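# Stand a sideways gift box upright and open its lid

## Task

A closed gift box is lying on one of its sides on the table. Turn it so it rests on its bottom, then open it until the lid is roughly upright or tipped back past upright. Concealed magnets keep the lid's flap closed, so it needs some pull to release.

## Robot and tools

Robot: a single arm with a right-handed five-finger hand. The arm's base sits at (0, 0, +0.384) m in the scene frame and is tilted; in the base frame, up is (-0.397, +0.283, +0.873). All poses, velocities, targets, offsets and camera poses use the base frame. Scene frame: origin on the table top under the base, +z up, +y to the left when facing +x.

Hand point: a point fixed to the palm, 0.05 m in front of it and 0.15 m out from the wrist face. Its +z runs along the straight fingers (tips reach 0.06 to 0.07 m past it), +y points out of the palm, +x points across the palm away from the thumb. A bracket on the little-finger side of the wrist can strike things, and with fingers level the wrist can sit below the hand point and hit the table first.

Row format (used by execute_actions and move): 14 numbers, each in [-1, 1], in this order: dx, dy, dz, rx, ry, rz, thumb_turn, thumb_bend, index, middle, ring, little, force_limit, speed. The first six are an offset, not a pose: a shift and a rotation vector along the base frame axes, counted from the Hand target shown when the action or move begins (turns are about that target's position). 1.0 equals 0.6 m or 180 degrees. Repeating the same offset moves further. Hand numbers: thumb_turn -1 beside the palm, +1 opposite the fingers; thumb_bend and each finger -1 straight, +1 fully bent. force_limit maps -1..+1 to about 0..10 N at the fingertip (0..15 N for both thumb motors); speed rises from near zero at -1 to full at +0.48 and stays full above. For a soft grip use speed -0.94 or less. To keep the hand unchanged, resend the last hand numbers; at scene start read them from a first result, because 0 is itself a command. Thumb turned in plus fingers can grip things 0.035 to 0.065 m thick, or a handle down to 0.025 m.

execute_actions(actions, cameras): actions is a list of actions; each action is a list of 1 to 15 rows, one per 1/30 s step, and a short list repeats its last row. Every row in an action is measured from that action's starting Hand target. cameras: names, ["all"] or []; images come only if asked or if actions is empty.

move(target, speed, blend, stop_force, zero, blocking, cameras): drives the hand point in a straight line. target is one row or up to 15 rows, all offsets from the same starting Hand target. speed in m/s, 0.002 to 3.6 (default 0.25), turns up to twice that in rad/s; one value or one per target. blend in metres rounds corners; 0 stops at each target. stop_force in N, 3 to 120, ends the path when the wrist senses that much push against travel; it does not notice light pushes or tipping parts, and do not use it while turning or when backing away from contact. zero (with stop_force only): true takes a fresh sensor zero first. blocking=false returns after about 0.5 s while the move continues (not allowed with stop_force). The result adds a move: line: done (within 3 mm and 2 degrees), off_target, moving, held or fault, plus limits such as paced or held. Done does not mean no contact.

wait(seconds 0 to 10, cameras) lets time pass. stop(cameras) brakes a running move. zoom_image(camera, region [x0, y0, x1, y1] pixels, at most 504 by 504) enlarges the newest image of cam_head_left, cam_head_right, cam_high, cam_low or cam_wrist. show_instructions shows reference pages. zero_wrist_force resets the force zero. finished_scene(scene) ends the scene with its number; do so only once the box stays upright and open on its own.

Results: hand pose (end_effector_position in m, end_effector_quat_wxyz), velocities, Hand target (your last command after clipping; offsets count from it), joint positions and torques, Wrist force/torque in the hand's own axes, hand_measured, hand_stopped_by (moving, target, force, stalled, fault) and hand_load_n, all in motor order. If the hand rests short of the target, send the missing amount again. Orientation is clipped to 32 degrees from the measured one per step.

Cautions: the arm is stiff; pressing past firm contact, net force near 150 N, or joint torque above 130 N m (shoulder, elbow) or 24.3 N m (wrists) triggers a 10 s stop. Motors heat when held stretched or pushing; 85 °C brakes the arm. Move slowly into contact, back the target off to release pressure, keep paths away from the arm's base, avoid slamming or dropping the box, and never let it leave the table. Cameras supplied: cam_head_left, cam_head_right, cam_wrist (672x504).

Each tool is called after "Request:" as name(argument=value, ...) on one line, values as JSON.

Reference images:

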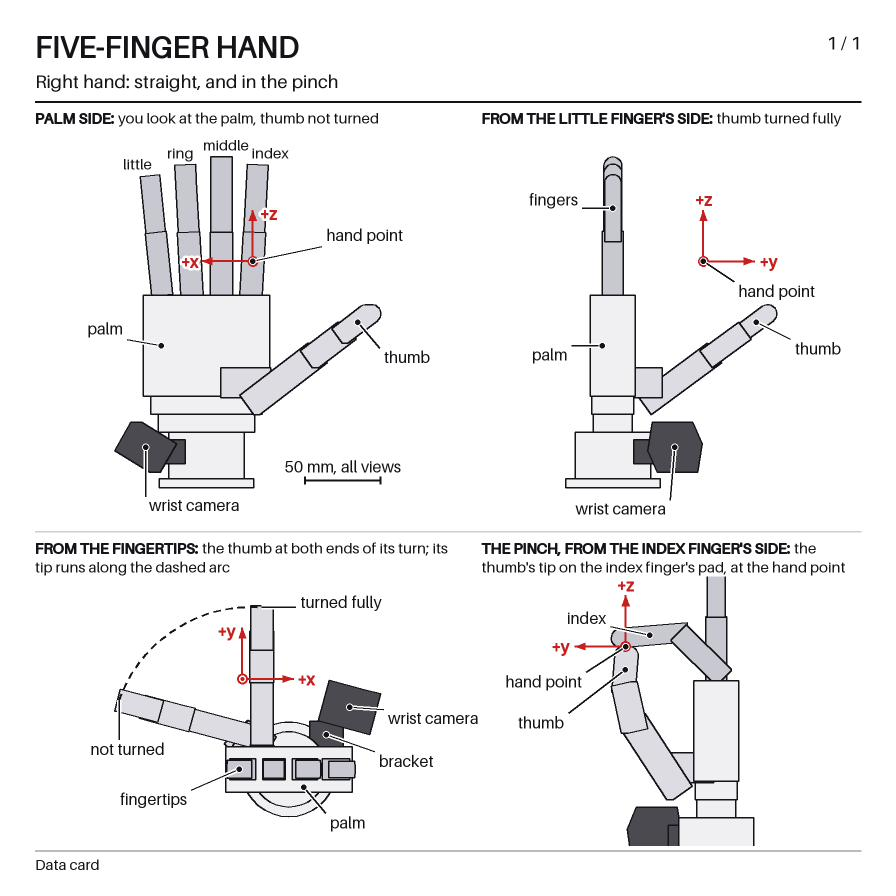

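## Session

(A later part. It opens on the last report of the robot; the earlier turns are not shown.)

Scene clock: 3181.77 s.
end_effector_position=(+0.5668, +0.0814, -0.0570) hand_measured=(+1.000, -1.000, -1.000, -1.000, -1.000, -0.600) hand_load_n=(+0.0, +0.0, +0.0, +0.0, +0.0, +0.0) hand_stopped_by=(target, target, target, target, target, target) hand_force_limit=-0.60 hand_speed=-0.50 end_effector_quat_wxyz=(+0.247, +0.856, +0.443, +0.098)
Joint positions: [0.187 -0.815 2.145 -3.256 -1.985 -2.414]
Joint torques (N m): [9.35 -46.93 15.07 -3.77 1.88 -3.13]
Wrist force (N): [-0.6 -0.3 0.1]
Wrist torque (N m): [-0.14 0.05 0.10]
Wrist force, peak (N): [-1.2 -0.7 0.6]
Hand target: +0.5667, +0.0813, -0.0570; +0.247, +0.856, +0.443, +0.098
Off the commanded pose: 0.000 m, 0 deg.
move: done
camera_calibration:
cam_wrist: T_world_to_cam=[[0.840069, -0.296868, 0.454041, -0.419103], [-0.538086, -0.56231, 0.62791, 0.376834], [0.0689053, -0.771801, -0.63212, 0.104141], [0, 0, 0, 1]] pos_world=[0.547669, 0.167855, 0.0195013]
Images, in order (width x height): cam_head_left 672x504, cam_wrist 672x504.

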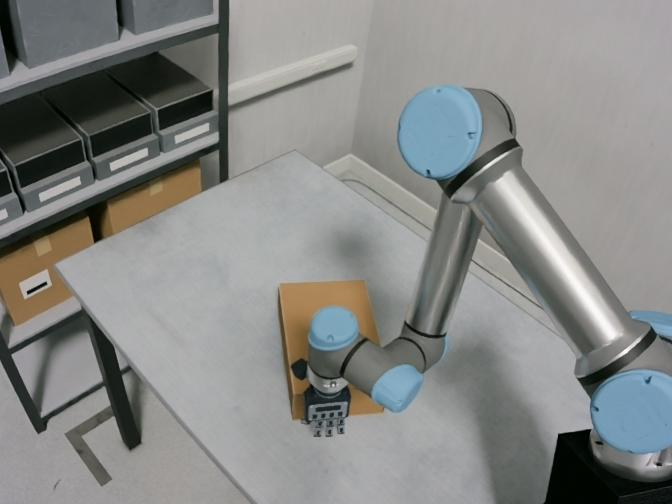

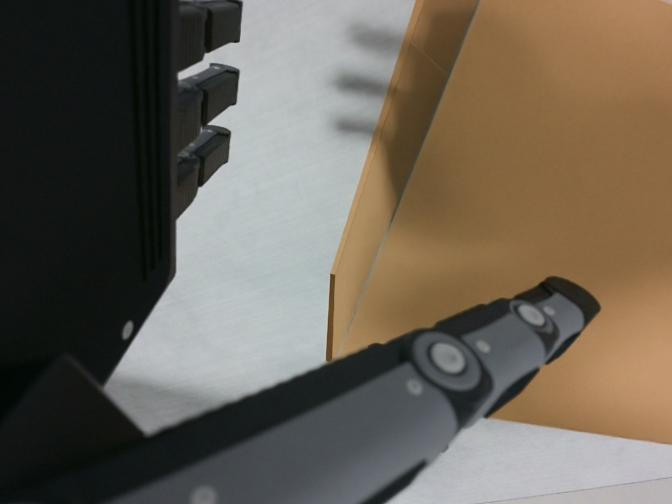

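Request:
move(target=[0.0202, -0.0309, -0.0610, 0, 0, 0, 1, -1, -1, -1, -1, -0.6, -0.6, -0.5], speed=0.06, stop_force=6, cameras=["cam_head_left", "cam_head_right"])

Request:
zoom_image(camera="cam_head_left", region=[250, 320, 420, 460])

Request:
zoom_image(camera="cam_head_right", region=[250, 320, 420, 460])

Scene clock: 3212.70 s.
end_effector_position=(+0.5789, +0.0627, -0.0936) hand_measured=(+1.000, -1.000, -1.000, -1.000, -1.000, -0.600) hand_load_n=(+0.5, -0.5, +0.0, +0.0, +0.0, +0.5) hand_stopped_by=(target, target, target, target, target, target) hand_force_limit=-0.60 hand_speed=-0.50 end_effector_quat_wxyz=(+0.247, +0.856, +0.443, +0.098)
Joint positions: [0.144 -0.709 2.11 -3.344 -1.97 -2.457]
Joint torques (N m): [9.61 -25.52 -10.94 -3.84 1.76 -2.92]
Wrist force (N): [-0.6 -0.5 0.2]
Wrist torque (N m): [-0.16 0.05 0.10]
Wrist force, peak (N): [-0.8 -0.6 0.4]
Hand target: +0.5789, +0.0627, -0.0936; +0.247, +0.856, +0.443, +0.098
Off the commanded pose: 0.000 m, 0 deg.
move: done
Images, in order (width x height): cam_head_left 672x504, cam_head_right 672x504.

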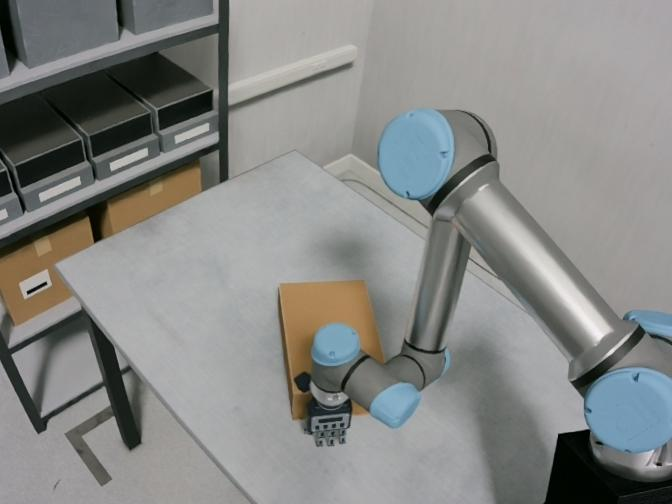

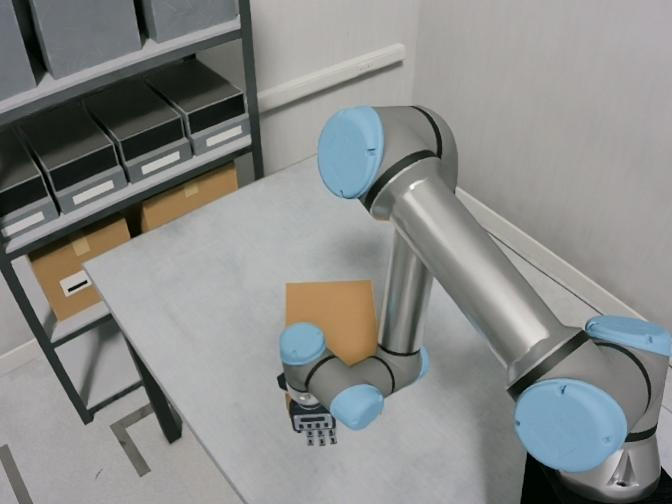

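Scaled by 2.965 from the camera's 672x504 image, which has a finer 960x720 frame.

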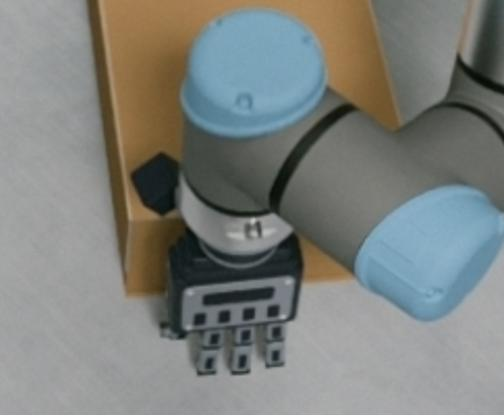

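Scaled by 2.965 from the camera's 672x504 image, which has a finer 960x720 frame.

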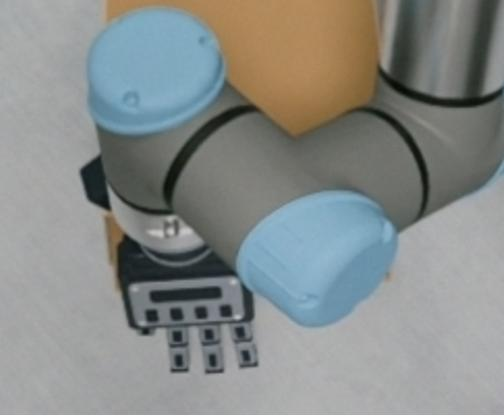

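Request:
move(target=[0.0623, -0.0428, 0.0423, 0, 0, 0, 1, -1, -1, -1, -1, -0.6, -0.6, -0.5], speed=0.008, stop_force=3, cameras=["cam_head_left", "cam_wrist"])

Request:
zoom_image(camera="cam_head_left", region=[250, 340, 390, 450])

Scene clock: 3232.70 s.
end_effector_position=(+0.6162, +0.0370, -0.0682) hand_measured=(+1.000, -1.000, -1.000, -1.000, -1.000, -0.600) hand_load_n=(+0.0, +0.0, +0.0, +0.0, +0.0, +2.0) hand_stopped_by=(target, target, target, target, target, target) hand_force_limit=-0.60 hand_speed=-0.50 end_effector_quat_wxyz=(+0.247, +0.856, +0.443, +0.098)
Joint positions: [0.084 -0.754 2.051 -3.262 -1.948 -2.517]
Joint torques (N m): [8.44 -49.54 -13.9 -0.56 1.22 -2.95]
Wrist force (N): [-0.1 -3.0 -1.2]
Wrist torque (N m): [-0.17 0.15 -0.04]
Wrist force, peak (N): [0.3 -3.3 -0.9]
Hand target: +0.6162, +0.0370, -0.0682; +0.247, +0.856, +0.443, +0.098
Off the commanded pose: 0.000 m, 0 deg.
move: done
camera_calibration:
cam_wrist: T_world_to_cam=[[0.840069, -0.296868, 0.454041, -0.468653], [-0.538086, -0.56231, 0.62791, 0.385544], [0.0689053, -0.771801, -0.63212, 0.0593258], [0, 0, 0, 1]] pos_world=[0.597069, 0.123455, 0.00820128]
Images, in order (width x height): cam_head_left 672x504, cam_wrist 672x504.

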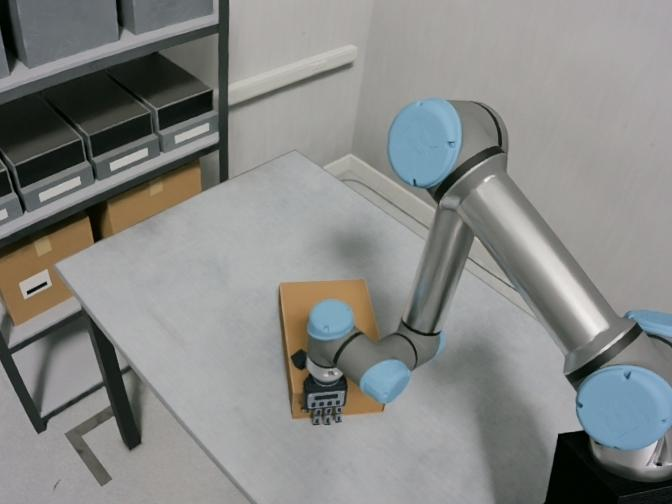

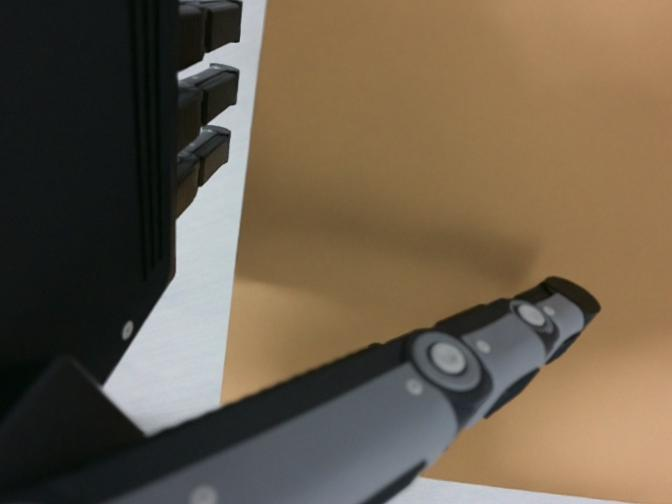

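Scaled by 3.600 from the camera's 672x504 image, which has a finer 960x720 frame.

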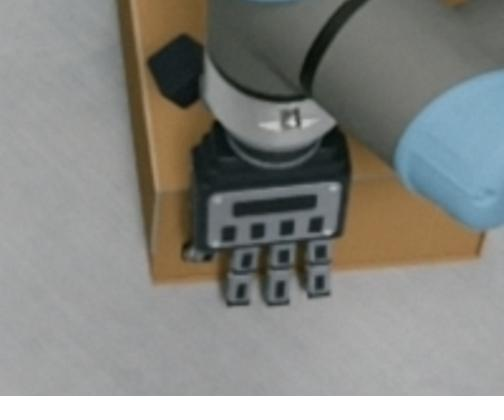

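Request:
move(target=[0.0180, 0.0280, -0.0009, 0, 0, 0, 1, -1, -1, -1, -1, -0.6, -0.6, -0.5], speed=0.005, stop_force=3, cameras=["cam_head_left", "cam_wrist"])

Request:
zoom_image(camera="cam_head_left", region=[250, 340, 390, 450])

Scene clock: 3253.27 s.
end_effector_position=(+0.6270, +0.0538, -0.0687) hand_measured=(+1.000, -1.000, -1.000, -1.000, -1.000, -0.600) hand_load_n=(+0.0, +0.0, +0.0, +0.0, +0.0, -1.0) hand_stopped_by=(target, target, target, target, target, target) hand_force_limit=-0.60 hand_speed=-0.50 end_effector_quat_wxyz=(+0.247, +0.856, +0.443, +0.098)
Joint positions: [0.114 -0.744 2.006 -3.217 -1.959 -2.487]
Joint torques (N m): [23.81 -27.91 -13.7 -0.13 -1.71 2.48]
Wrist force (N): [-1.5 0.3 0.3]
Wrist torque (N m): [-0.20 -0.03 0.05]
Wrist force, peak (N): [0.1 -3.1 -1.8]
Hand target: +0.6270, +0.0538, -0.0687; +0.247, +0.856, +0.443, +0.098
Off the commanded pose: 0.000 m, 0 deg.
move: done
camera_calibration:
cam_wrist: T_world_to_cam=[[0.840069, -0.296868, 0.454041, -0.472511], [-0.538086, -0.56231, 0.62791, 0.401117], [0.0689053, -0.771801, -0.63212, 0.0712318], [0, 0, 0, 1]] pos_world=[0.607869, 0.140255, 0.00770128]
Images, in order (width x height): cam_head_left 672x504, cam_wrist 672x504.

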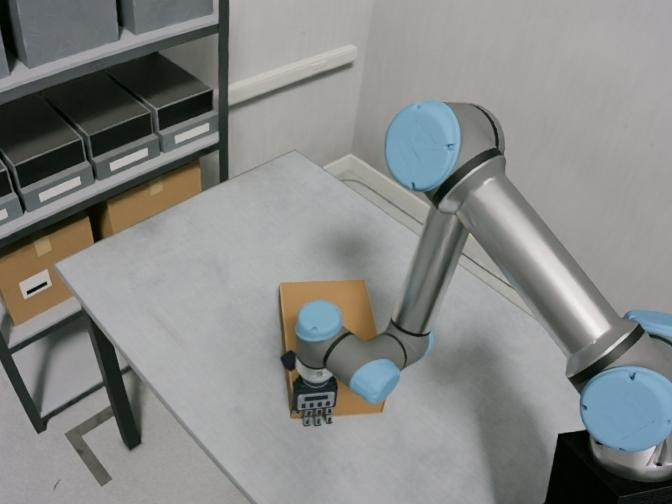

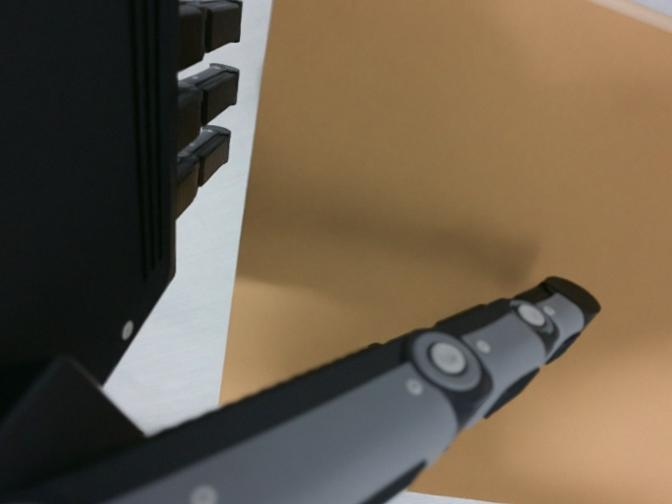

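Scaled by 3.600 from the camera's 672x504 image, which has a finer 960x720 frame.

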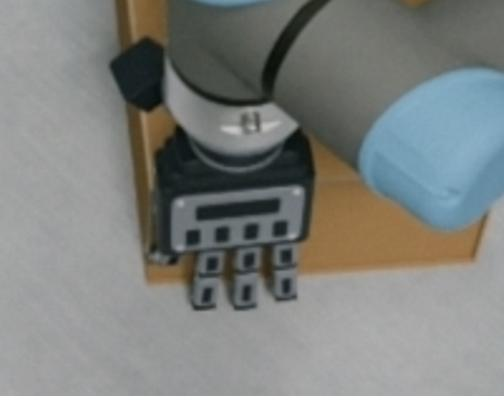

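Request:
move(target=[0, 0, 0, 0, 0, 0, 1, -0.1, -1, -1, -1, -0.6, -0.4, -0.85], speed=0.02, cameras=["cam_wrist"])

Scene clock: 3264.70 s.
end_effector_position=(+0.6270, +0.0538, -0.0687) hand_measured=(+1.000, -0.682, -1.000, -1.000, -1.000, -0.600) hand_load_n=(+0.5, +4.5, +0.0, +0.0, +0.0, +0.0) hand_stopped_by=(target, force, target, target, target, target) hand_force_limit=-0.40 hand_speed=-0.85 end_effector_quat_wxyz=(+0.247, +0.856, +0.443, +0.098)
Joint positions: [0.114 -0.744 2.006 -3.217 -1.959 -2.487]
Joint torques (N m): [23.97 -27.69 -11.22 -0.48 -0.68 2.53]
Wrist force (N): [-1.3 2.4 -1.7]
Wrist torque (N m): [-0.16 -0.03 0.07]
Wrist force, peak (N): [-1.7 2.5 -2.8]
Hand target: +0.6270, +0.0538, -0.0687; +0.247, +0.856, +0.443, +0.098
Off the commanded pose: 0.000 m, 0 deg.
move: done
camera_calibration:
cam_wrist: T_world_to_cam=[[0.840065, -0.296834, 0.45407, -0.472514], [-0.538091, -0.562262, 0.627949, 0.401113], [0.0689103, -0.771849, -0.63206, 0.0712354], [0, 0, 0, 1]] pos_world=[0.607868, 0.140256, 0.00770132]
Images, in order (width x height): cam_wrist 672x504.

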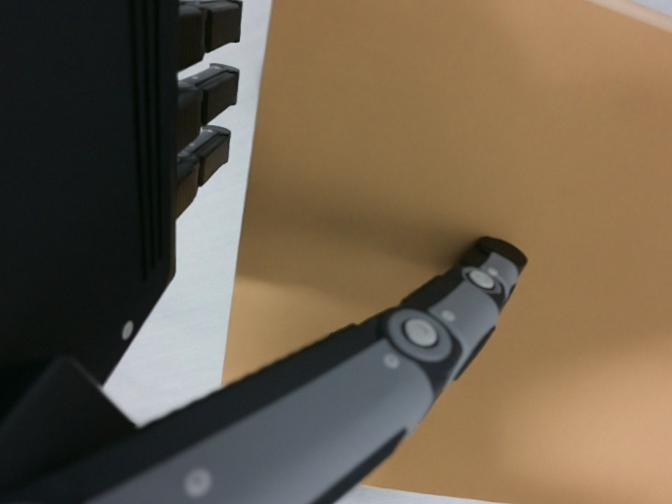

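Request:
move(target=[[0, 0, 0, 0, 0, 0, 1, 0.0, -1, -1, -1, -0.6, 0.1, -0.85], [0.0011, 0.0007, -0.001, 0.012, -0.0082, 0.0081, 1, 0.0, -1, -1, -1, -0.6, 0.1, -0.85]], speed=0.02, cameras=["cam_wrist", "cam_head_left"])

Request:
zoom_image(camera="cam_head_left", region=[250, 340, 390, 450])

Scene clock: 3283.30 s.
end_effector_position=(+0.6277, +0.0543, -0.0693) hand_measured=(+1.000, -0.666, -1.000, -1.000, -1.000, -0.600) hand_load_n=(-2.0, +7.0, +0.0, +0.0, +0.0, +0.5) hand_stopped_by=(target, force, target, target, target, target) hand_force_limit=0.10 hand_speed=-0.85 end_effector_quat_wxyz=(+0.236, +0.854, +0.448, +0.121)
Joint positions: [0.097 -0.745 2.031 -3.279 -1.911 -2.514]
Joint torques (N m): [9.95 -45.82 15.53 -2.57 2.56 -2.84]
Wrist force (N): [0.5 2.9 -3.5]
Wrist torque (N m): [-0.18 0.01 0.09]
Wrist force, peak (N): [-1.2 2.7 -6.0]
Hand target: +0.6277, +0.0543, -0.0693; +0.236, +0.854, +0.448, +0.121
Off the commanded pose: 0.000 m, 0 deg.
move: done
camera_calibration:
cam_wrist: T_world_to_cam=[[0.835771, -0.292887, 0.464439, -0.469528], [-0.539015, -0.598835, 0.592334, 0.402236], [0.104635, -0.745395, -0.658359, 0.0455127], [0, 0, 0, 1]] pos_world=[0.604467, 0.137279, 0.00977266]
Images, in order (width x height): cam_head_left 672x504, cam_wrist 672x504.

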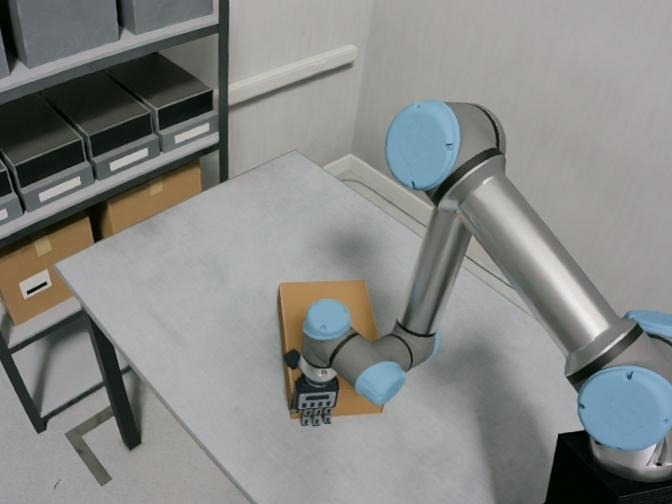

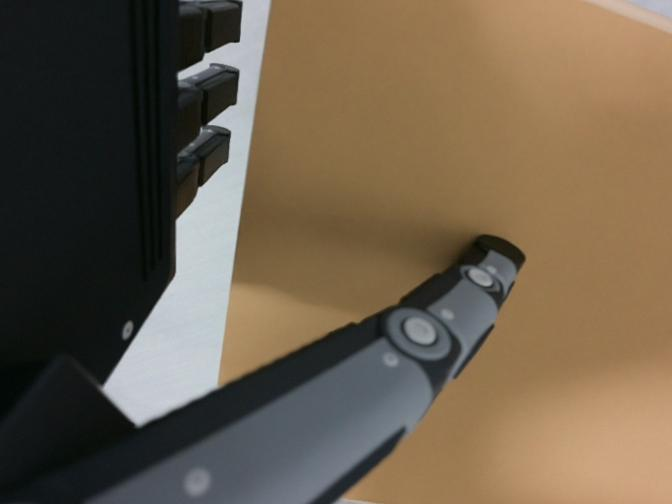

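Scaled by 3.600 from the camera's 672x504 image, which has a finer 960x720 frame.

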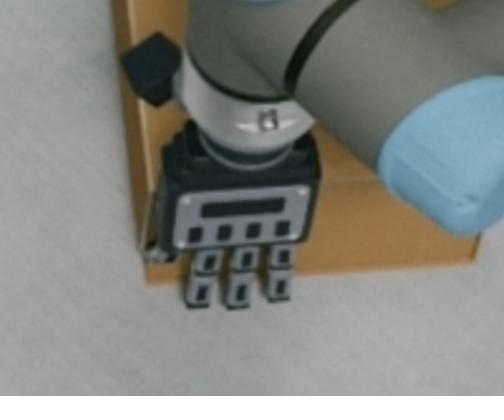

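Request:
move(target=[0.0011, 0.0007, -0.001, 0.012, -0.0082, 0.0081, 1, 0.0, -1, -1, -1, -0.6, 0.1, -0.85], speed=0.02, cameras=["cam_wrist", "cam_head_left"])

Request:
zoom_image(camera="cam_head_left", region=[250, 340, 390, 450])

Scene clock: 3290.83 s.
end_effector_position=(+0.6284, +0.0547, -0.0699) hand_measured=(+1.000, -0.666, -1.000, -1.000, -1.000, -0.600) hand_load_n=(-3.0, +6.5, +0.0, +0.0, +0.0, +0.5) hand_stopped_by=(target, force, target, target, target, target) hand_force_limit=0.10 hand_speed=-0.85 end_effector_quat_wxyz=(+0.224, +0.851, +0.454, +0.143)
Joint positions: [0.079 -0.744 2.054 -3.34 -1.86 -2.54]
Joint torques (N m): [8.53 -24.03 15.69 -2.47 2.22 -2.67]
Wrist force (N): [0.9 1.9 -4.3]
Wrist torque (N m): [-0.27 0.03 0.06]
Wrist force, peak (N): [0.9 2.6 -5.2]
Hand target: +0.6284, +0.0547, -0.0699; +0.224, +0.851, +0.454, +0.143
Off the commanded pose: 0.000 m, 0 deg.
move: done
camera_calibration:
cam_wrist: T_world_to_cam=[[0.831072, -0.289401, 0.474938, -0.466149], [-0.538128, -0.634139, 0.555236, 0.401977], [0.140491, -0.717018, -0.68275, 0.0195249], [0, 0, 0, 1]] pos_world=[0.600975, 0.134005, 0.0115305]
Images, in order (width x height): cam_head_left 672x504, cam_wrist 672x504.

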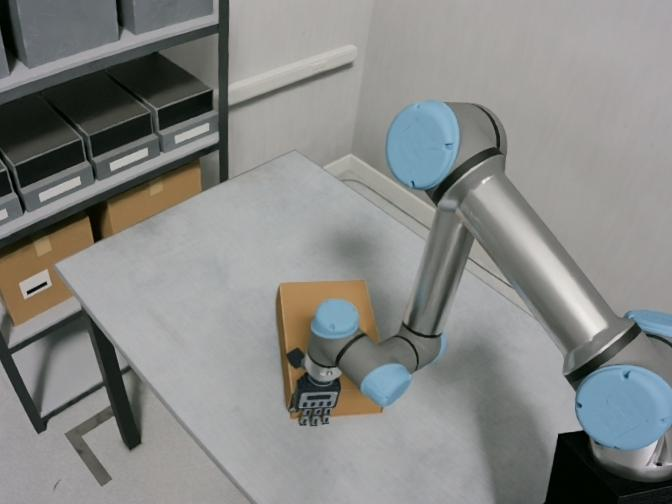

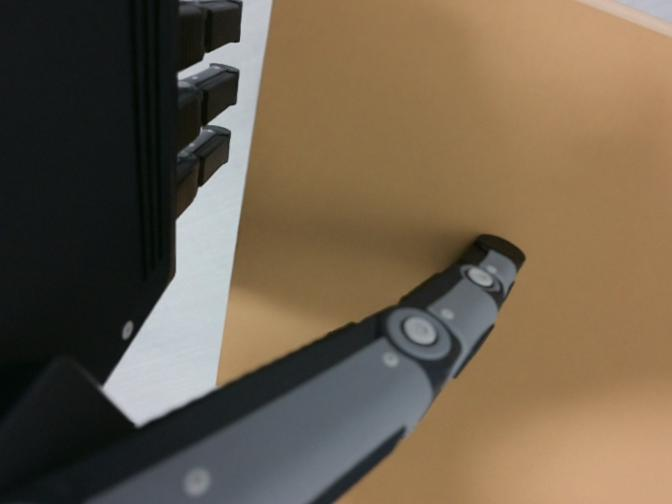

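Scaled by 3.600 from the camera's 672x504 image, which has a finer 960x720 frame.

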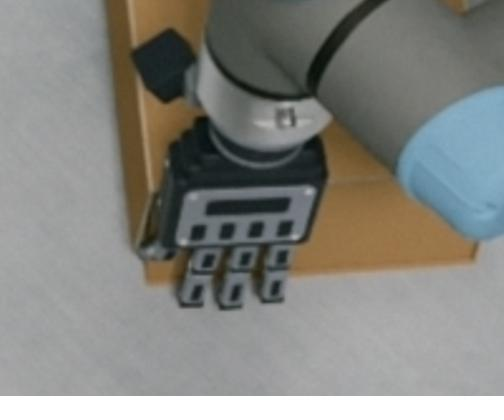

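Request:
zoom_image(camera="cam_head_left", region=[270, 380, 330, 430])

Request:
zoom_image(camera="cam_wrist", region=[500, 0, 672, 120])

Scaled by 8.400 from the camera's 672x504 image, which has a finer 960x720 frame.

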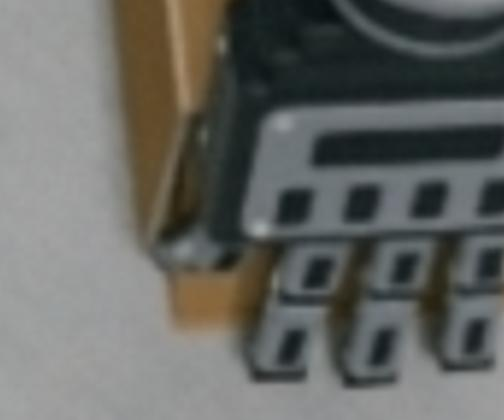

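Scaled by 2.930 from the camera's 672x504 image, which has a finer 960x720 frame.

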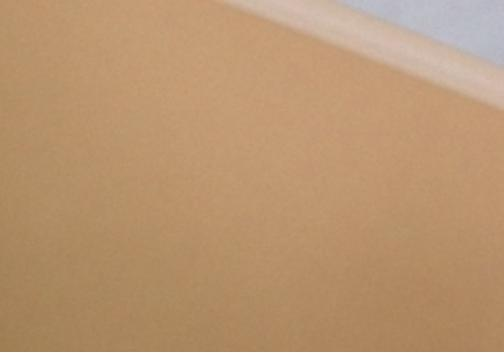

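Request:
move(target=[0.0022, 0.0014, -0.002, 0.024, -0.0165, 0.0163, 1, 0.0, -1, -1, -1, -0.6, 0.1, -0.85], speed=0.02, cameras=["cam_wrist", "cam_head_left"])

Request:
zoom_image(camera="cam_head_left", region=[270, 370, 330, 430])

Scene clock: 3327.73 s.
end_effector_position=(+0.6297, +0.0555, -0.0711) hand_measured=(+1.000, -0.666, -1.000, -1.000, -1.000, -0.600) hand_load_n=(-6.0, +8.5, +0.0, +0.0, +0.0, +0.0) hand_stopped_by=(target, force, target, target, target, target) hand_force_limit=0.10 hand_speed=-0.85 end_effector_quat_wxyz=(+0.199, +0.843, +0.464, +0.188)
Joint positions: [0.039 -0.738 2.098 -3.458 -1.753 -2.587]
Joint torques (N m): [7.22 -21.93 16.83 -2 1.89 -2.67]
Wrist force (N): [2.8 0.0 -8.8]
Wrist torque (N m): [-0.45 0.04 -0.02]
Wrist force, peak (N): [2.6 0.2 -9.4]
Hand target: +0.6297, +0.0555, -0.0711; +0.199, +0.843, +0.464, +0.188
Off the commanded pose: 0.000 m, 0 deg.
move: done
camera_calibration:
cam_wrist: T_world_to_cam=[[0.820565, -0.283658, 0.496197, -0.458569], [-0.530693, -0.700478, 0.477174, 0.397306], [0.212221, -0.65488, -0.725323, -0.0324667], [0, 0, 0, 1]] pos_world=[0.594023, 0.126965, 0.0144077]
Images, in order (width x height): cam_head_left 672x504, cam_wrist 672x504.

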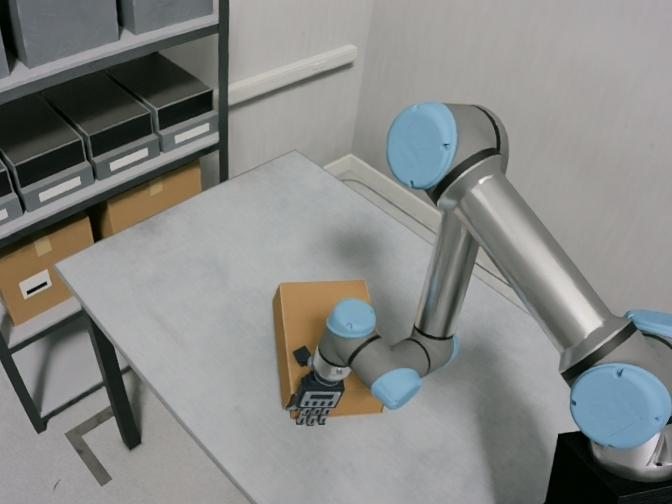

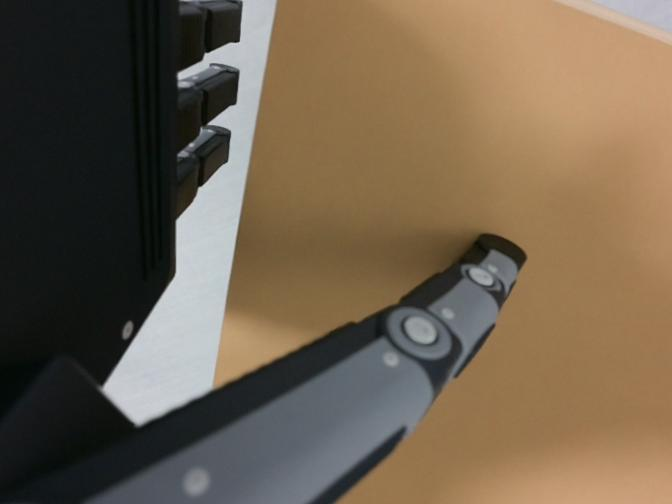

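Scaled by 8.400 from the camera's 672x504 image, which has a finer 960x720 frame.

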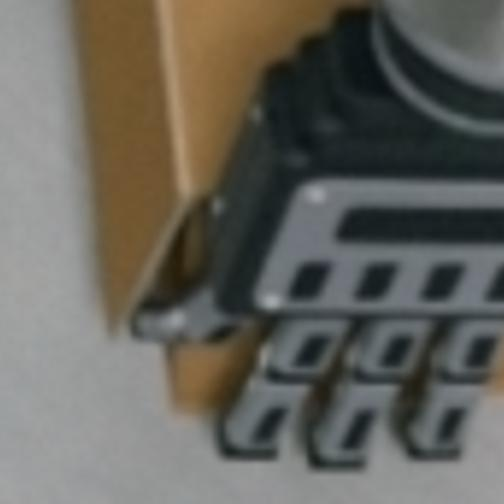

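Request:
move(target=[[0, 0, 0, 0, 0, 0, 1, -1, -1, -1, -1, -0.6, 0.1, -0.5], [0.0076, 0.0110, -0.0001, 0, 0, 0, 1, -1, -1, -1, -1, -0.6, 0.1, -0.5]], speed=0.02, cameras=["cam_wrist", "cam_head_left"])

Request:
zoom_image(camera="cam_head_left", region=[270, 370, 330, 430])

Scene clock: 3369.23 s.
end_effector_position=(+0.6341, +0.0620, -0.0712) hand_measured=(+1.000, -1.000, -1.000, -1.000, -1.000, -0.600) hand_load_n=(+0.0, +0.0, -0.5, +0.0, +0.0, +0.0) hand_stopped_by=(target, target, target, target, target, target) hand_force_limit=0.10 hand_speed=-0.50 end_effector_quat_wxyz=(+0.199, +0.843, +0.464, +0.188)
Joint positions: [0.052 -0.734 2.08 -3.442 -1.759 -2.576]
Joint torques (N m): [23.31 -26.54 -12.35 -0.62 -1.66 2.73]
Wrist force (N): [-0.8 -0.6 0.2]
Wrist torque (N m): [-0.19 0.06 -0.01]
Wrist force, peak (N): [2.5 -0.2 -9.7]
Hand target: +0.6342, +0.0621, -0.0712; +0.199, +0.843, +0.464, +0.188
Off the commanded pose: 0.000 m, 0 deg.
move: done
camera_calibration:
cam_wrist: T_world_to_cam=[[0.82055, -0.283573, 0.49627, -0.4604], [-0.53059, -0.700756, 0.47688, 0.404203], [0.212534, -0.65462, -0.725467, -0.0295256], [0, 0, 0, 1]] pos_world=[0.598523, 0.133363, 0.0143064]
Images, in order (width x height): cam_head_left 672x504, cam_wrist 672x504.

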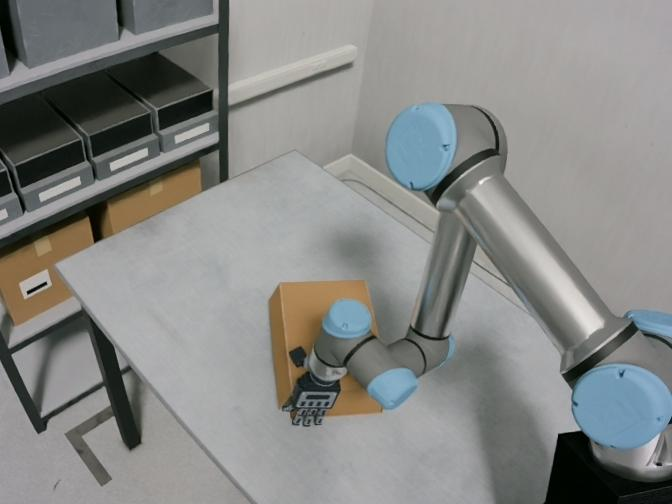

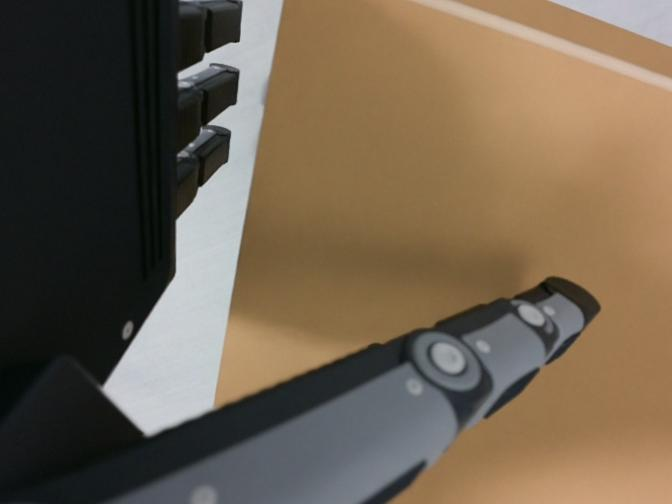

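Scaled by 8.400 from the camera's 672x504 image, which has a finer 960x720 frame.

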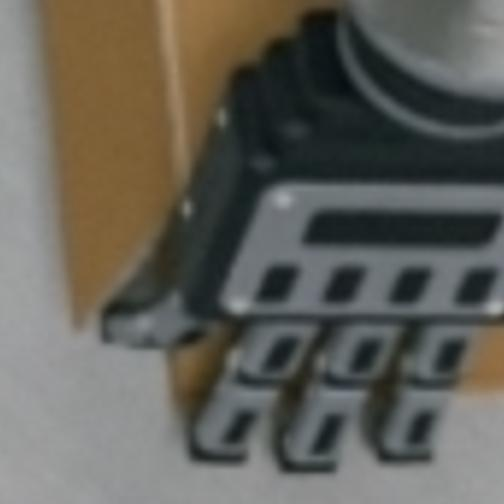

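Request:
move(target=[[0.0076, 0.0110, -0.0001, 0, 0, 0, 1, -1, -1, -1, -1, -0.6, 0.1, -0.5], [0.0076, 0.0110, -0.0001, 0, 0, 0, 1, -1, -1, -1, -1, -0.2, -0.4, -0.7]], speed=0.02, cameras=["cam_wrist", "cam_head_left"])

Request:
zoom_image(camera="cam_head_left", region=[270, 370, 330, 430])

Scene clock: 3377.53 s.
end_effector_position=(+0.6388, +0.0687, -0.0713) hand_measured=(+1.000, -1.000, -1.000, -1.000, -1.000, -0.200) hand_load_n=(+0.0, -0.5, +0.0, +0.0, +0.0, +1.0) hand_stopped_by=(target, target, target, target, target, target) hand_force_limit=-0.40 hand_speed=-0.70 end_effector_quat_wxyz=(+0.199, +0.843, +0.464, +0.188)
Joint positions: [0.065 -0.73 2.062 -3.425 -1.766 -2.564]
Joint torques (N m): [22.55 -26.95 -12.22 -0.83 -1.88 2.62]
Wrist force (N): [-0.9 -1.9 1.0]
Wrist torque (N m): [-0.27 0.03 -0.07]
Wrist force, peak (N): [-0.9 -1.8 1.4]
Hand target: +0.6388, +0.0687, -0.0713; +0.199, +0.843, +0.464, +0.188
Off the commanded pose: 0.000 m, 0 deg.
move: done
camera_calibration:
cam_wrist: T_world_to_cam=[[0.820553, -0.283646, 0.496223, -0.462266], [-0.530624, -0.700714, 0.476904, 0.411353], [0.212439, -0.654633, -0.725483, -0.0260574], [0, 0, 0, 1]] pos_world=[0.603123, 0.140063, 0.0143066]
Images, in order (width x height): cam_head_left 672x504, cam_wrist 672x504.

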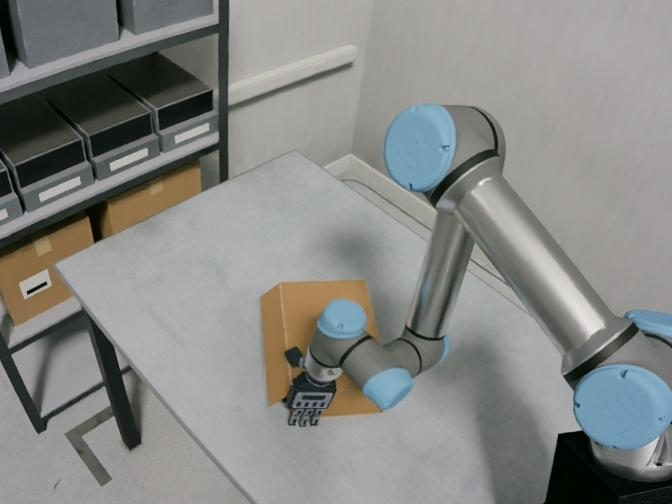

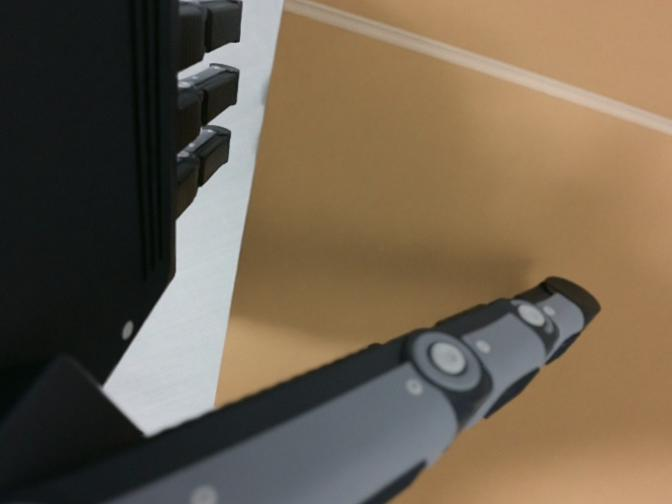

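Scaled by 8.400 from the camera's 672x504 image, which has a finer 960x720 frame.

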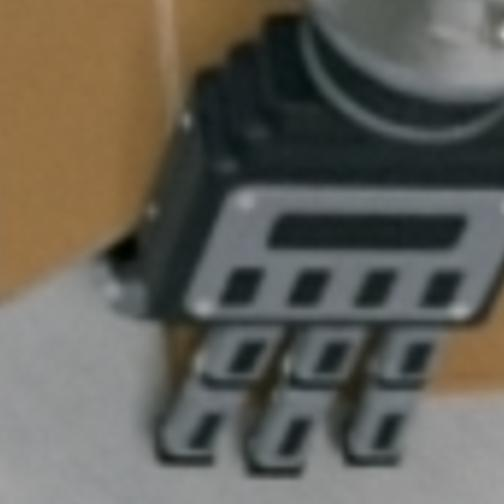

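Request:
move(target=[[0.0076, 0.0110, -0.0001, 0, 0, 0, 1, -1, -1, -1, -1, -0.2, -0.4, -0.7], [0.0076, 0.0110, -0.0001, 0, 0, 0, 1, -1, -1, -1, -1, 0.1, -0.4, -0.7]], speed=0.02, cameras=["cam_wrist", "cam_head_left"])

Request:
zoom_image(camera="cam_head_left", region=[260, 370, 320, 430])

Scene clock: 3384.77 s.
end_effector_position=(+0.6434, +0.0753, -0.0713) hand_measured=(+1.000, -1.000, -1.000, -1.000, -1.000, +0.100) hand_load_n=(+0.0, +0.0, +0.0, +0.0, +0.0, +1.0) hand_stopped_by=(target, target, target, target, target, target) hand_force_limit=-0.40 hand_speed=-0.70 end_effector_quat_wxyz=(+0.199, +0.843, +0.464, +0.188)
Joint positions: [0.077 -0.726 2.044 -3.408 -1.772 -2.553]
Joint torques (N m): [22.4 -27.69 -13.72 -0.68 -1.83 2.71]
Wrist force (N): [-0.9 -1.5 1.1]
Wrist torque (N m): [-0.26 0.04 -0.05]
Wrist force, peak (N): [-1.0 -2.0 1.3]
Hand target: +0.6434, +0.0753, -0.0713; +0.199, +0.843, +0.464, +0.188
Off the commanded pose: 0.000 m, 0 deg.
move: done
camera_calibration:
cam_wrist: T_world_to_cam=[[0.82051, -0.283704, 0.496262, -0.464084], [-0.530691, -0.700691, 0.476863, 0.418505], [0.212439, -0.654633, -0.725483, -0.0227866], [0, 0, 0, 1]] pos_world=[0.607723, 0.146664, 0.0142064]
Images, in order (width x height): cam_head_left 672x504, cam_wrist 672x504.

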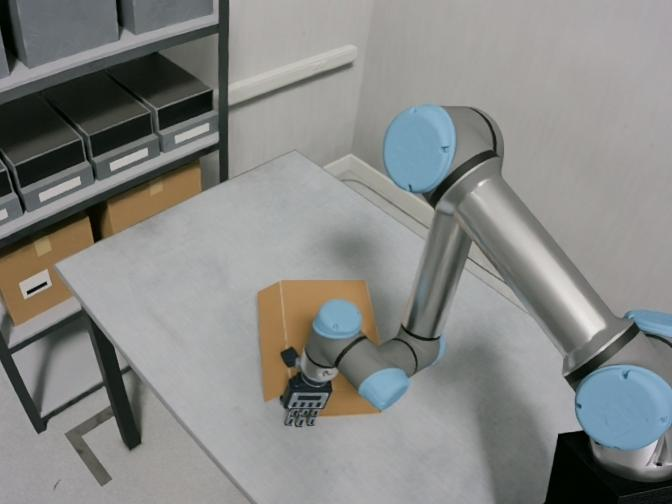

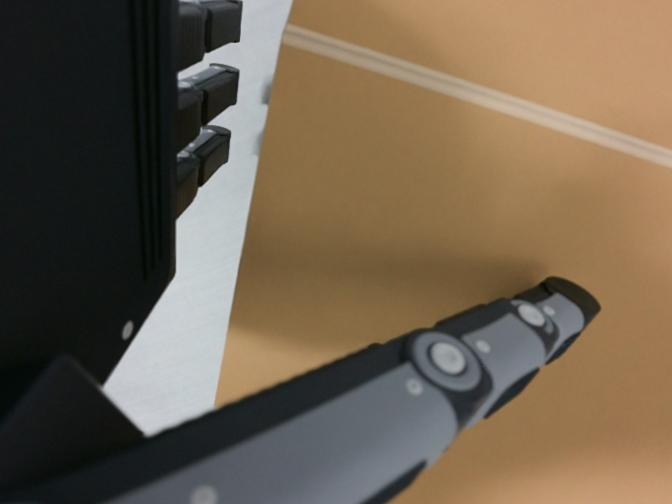

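Scaled by 8.400 from the camera's 672x504 image, which has a finer 960x720 frame.

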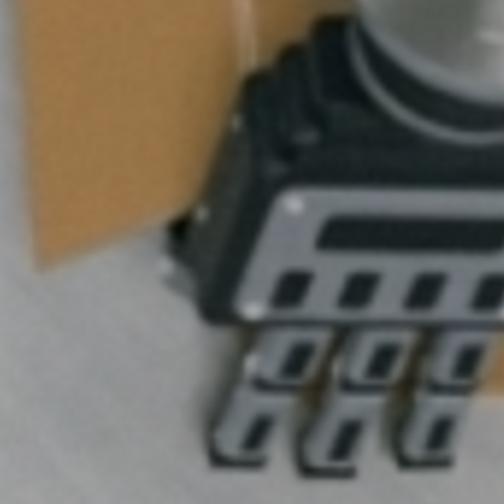

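Request:
move(target=[-0.0184, 0.0029, 0.0299, -0.0759, 0.0522, -0.0515, 1, -1, -1, -1, -1, 0.1, -0.4, -0.7], speed=0.04, stop_force=6, cameras=["cam_wrist", "cam_head_left"])

Request:
zoom_image(camera="cam_head_left", region=[250, 360, 320, 430])

Scene clock: 3434.80 s.
end_effector_position=(+0.6323, +0.0771, -0.0534) hand_measured=(+1.000, -1.000, -1.000, -1.000, -1.000, +0.100) hand_load_n=(+0.0, +0.0, +0.0, +0.0, +0.0, +0.0) hand_stopped_by=(target, target, target, target, target, target) hand_force_limit=-0.40 hand_speed=-0.70 end_effector_quat_wxyz=(+0.274, +0.860, +0.428, +0.045)
Joint positions: [0.19 -0.758 1.905 -2.978 -2.076 -2.372]
Joint torques (N m): [24.25 -47.07 -16.29 -0.13 -2.31 2.65]
Wrist force (N): [-0.4 -0.5 0.2]
Wrist torque (N m): [-0.16 0.02 0.02]
Wrist force, peak (N): [-0.9 -1.5 1.5]
Hand target: +0.6323, +0.0771, -0.0534; +0.274, +0.860, +0.428, +0.045
Off the commanded pose: 0.000 m, 0 deg.
move: done
camera_calibration:
cam_wrist: T_world_to_cam=[[0.848783, -0.308594, 0.429346, -0.482961], [-0.528526, -0.47199, 0.70561, 0.39849], [-0.0150995, -0.82583, -0.563717, 0.159431], [0, 0, 0, 1]] pos_world=[0.622949, 0.170707, 0.0160525]
Images, in order (width x height): cam_head_left 672x504, cam_wrist 672x504.

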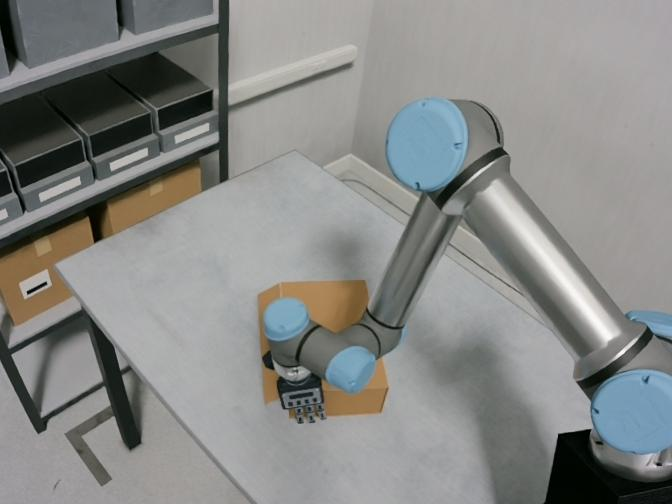

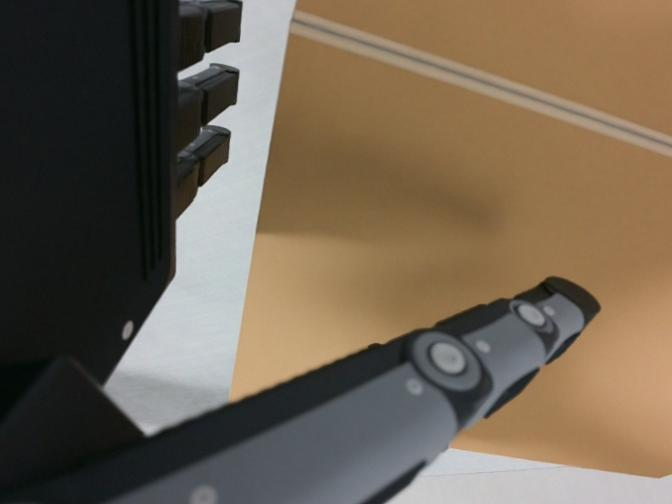

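Scaled by 7.200 from the camera's 672x504 image, which has a finer 960x720 frame.

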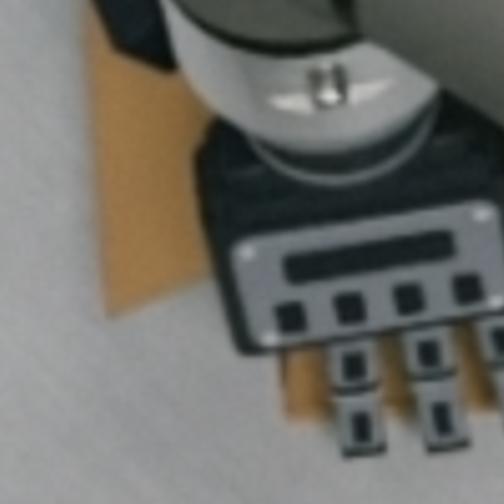

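Request:
move(target=[-0.0132, 0.0095, 0.0291, 0, 0, 0, 1, -1, -1, -1, -1, 0.1, -0.4, -0.7], speed=0.01, stop_force=5, cameras=["cam_wrist", "cam_head_left"])

Request:
zoom_image(camera="cam_head_left", region=[250, 270, 410, 430])

Scene clock: 3446.00 s.
end_effector_position=(+0.6244, +0.0828, -0.0359) hand_measured=(+1.000, -1.000, -1.000, -1.000, -1.000, +0.100) hand_load_n=(-0.5, +0.0, +0.0, +0.0, +0.0, +1.0) hand_stopped_by=(target, target, target, target, target, target) hand_force_limit=-0.40 hand_speed=-0.70 end_effector_quat_wxyz=(+0.274, +0.860, +0.428, +0.045)
Joint positions: [0.203 -0.805 1.927 -2.947 -2.079 -2.358]
Joint torques (N m): [23.68 -51.14 8.72 -0.2 -2.19 2.61]
Wrist force (N): [-0.8 -0.8 1.4]
Wrist torque (N m): [-0.20 -0.01 0.00]
Wrist force, peak (N): [-0.9 -0.9 1.7]
Hand target: +0.6244, +0.0828, -0.0359; +0.274, +0.860, +0.428, +0.045
Off the commanded pose: 0.000 m, 0 deg.
move: done
camera_calibration:
cam_wrist: T_world_to_cam=[[0.848783, -0.308558, 0.429371, -0.481974], [-0.528526, -0.471932, 0.705649, 0.384716], [-0.0150998, -0.825877, -0.563649, 0.173834], [0, 0, 0, 1]] pos_world=[0.615049, 0.176408, 0.0334526]
Images, in order (width x height): cam_head_left 672x504, cam_wrist 672x504.

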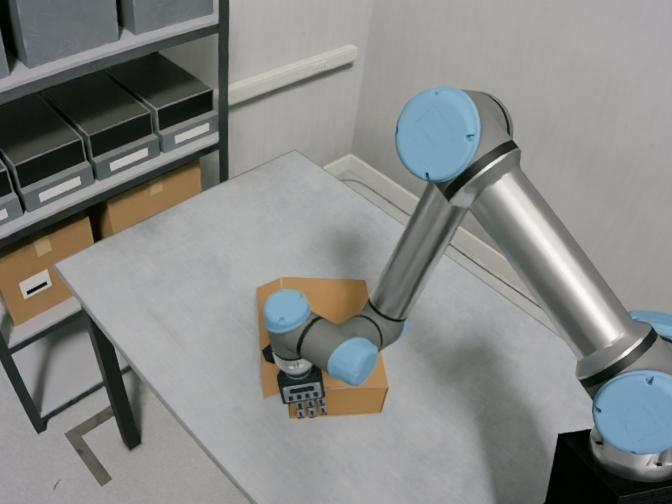

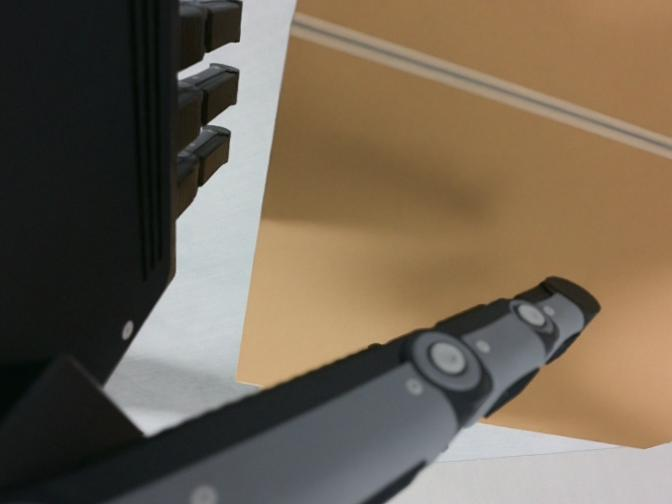

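Scaled by 3.150 from the camera's 672x504 image, which has a finer 960x720 frame.

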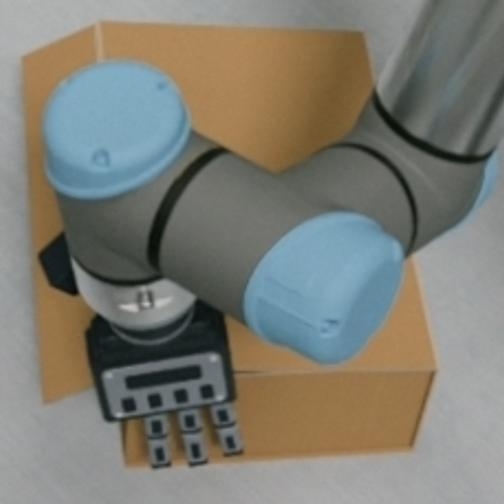

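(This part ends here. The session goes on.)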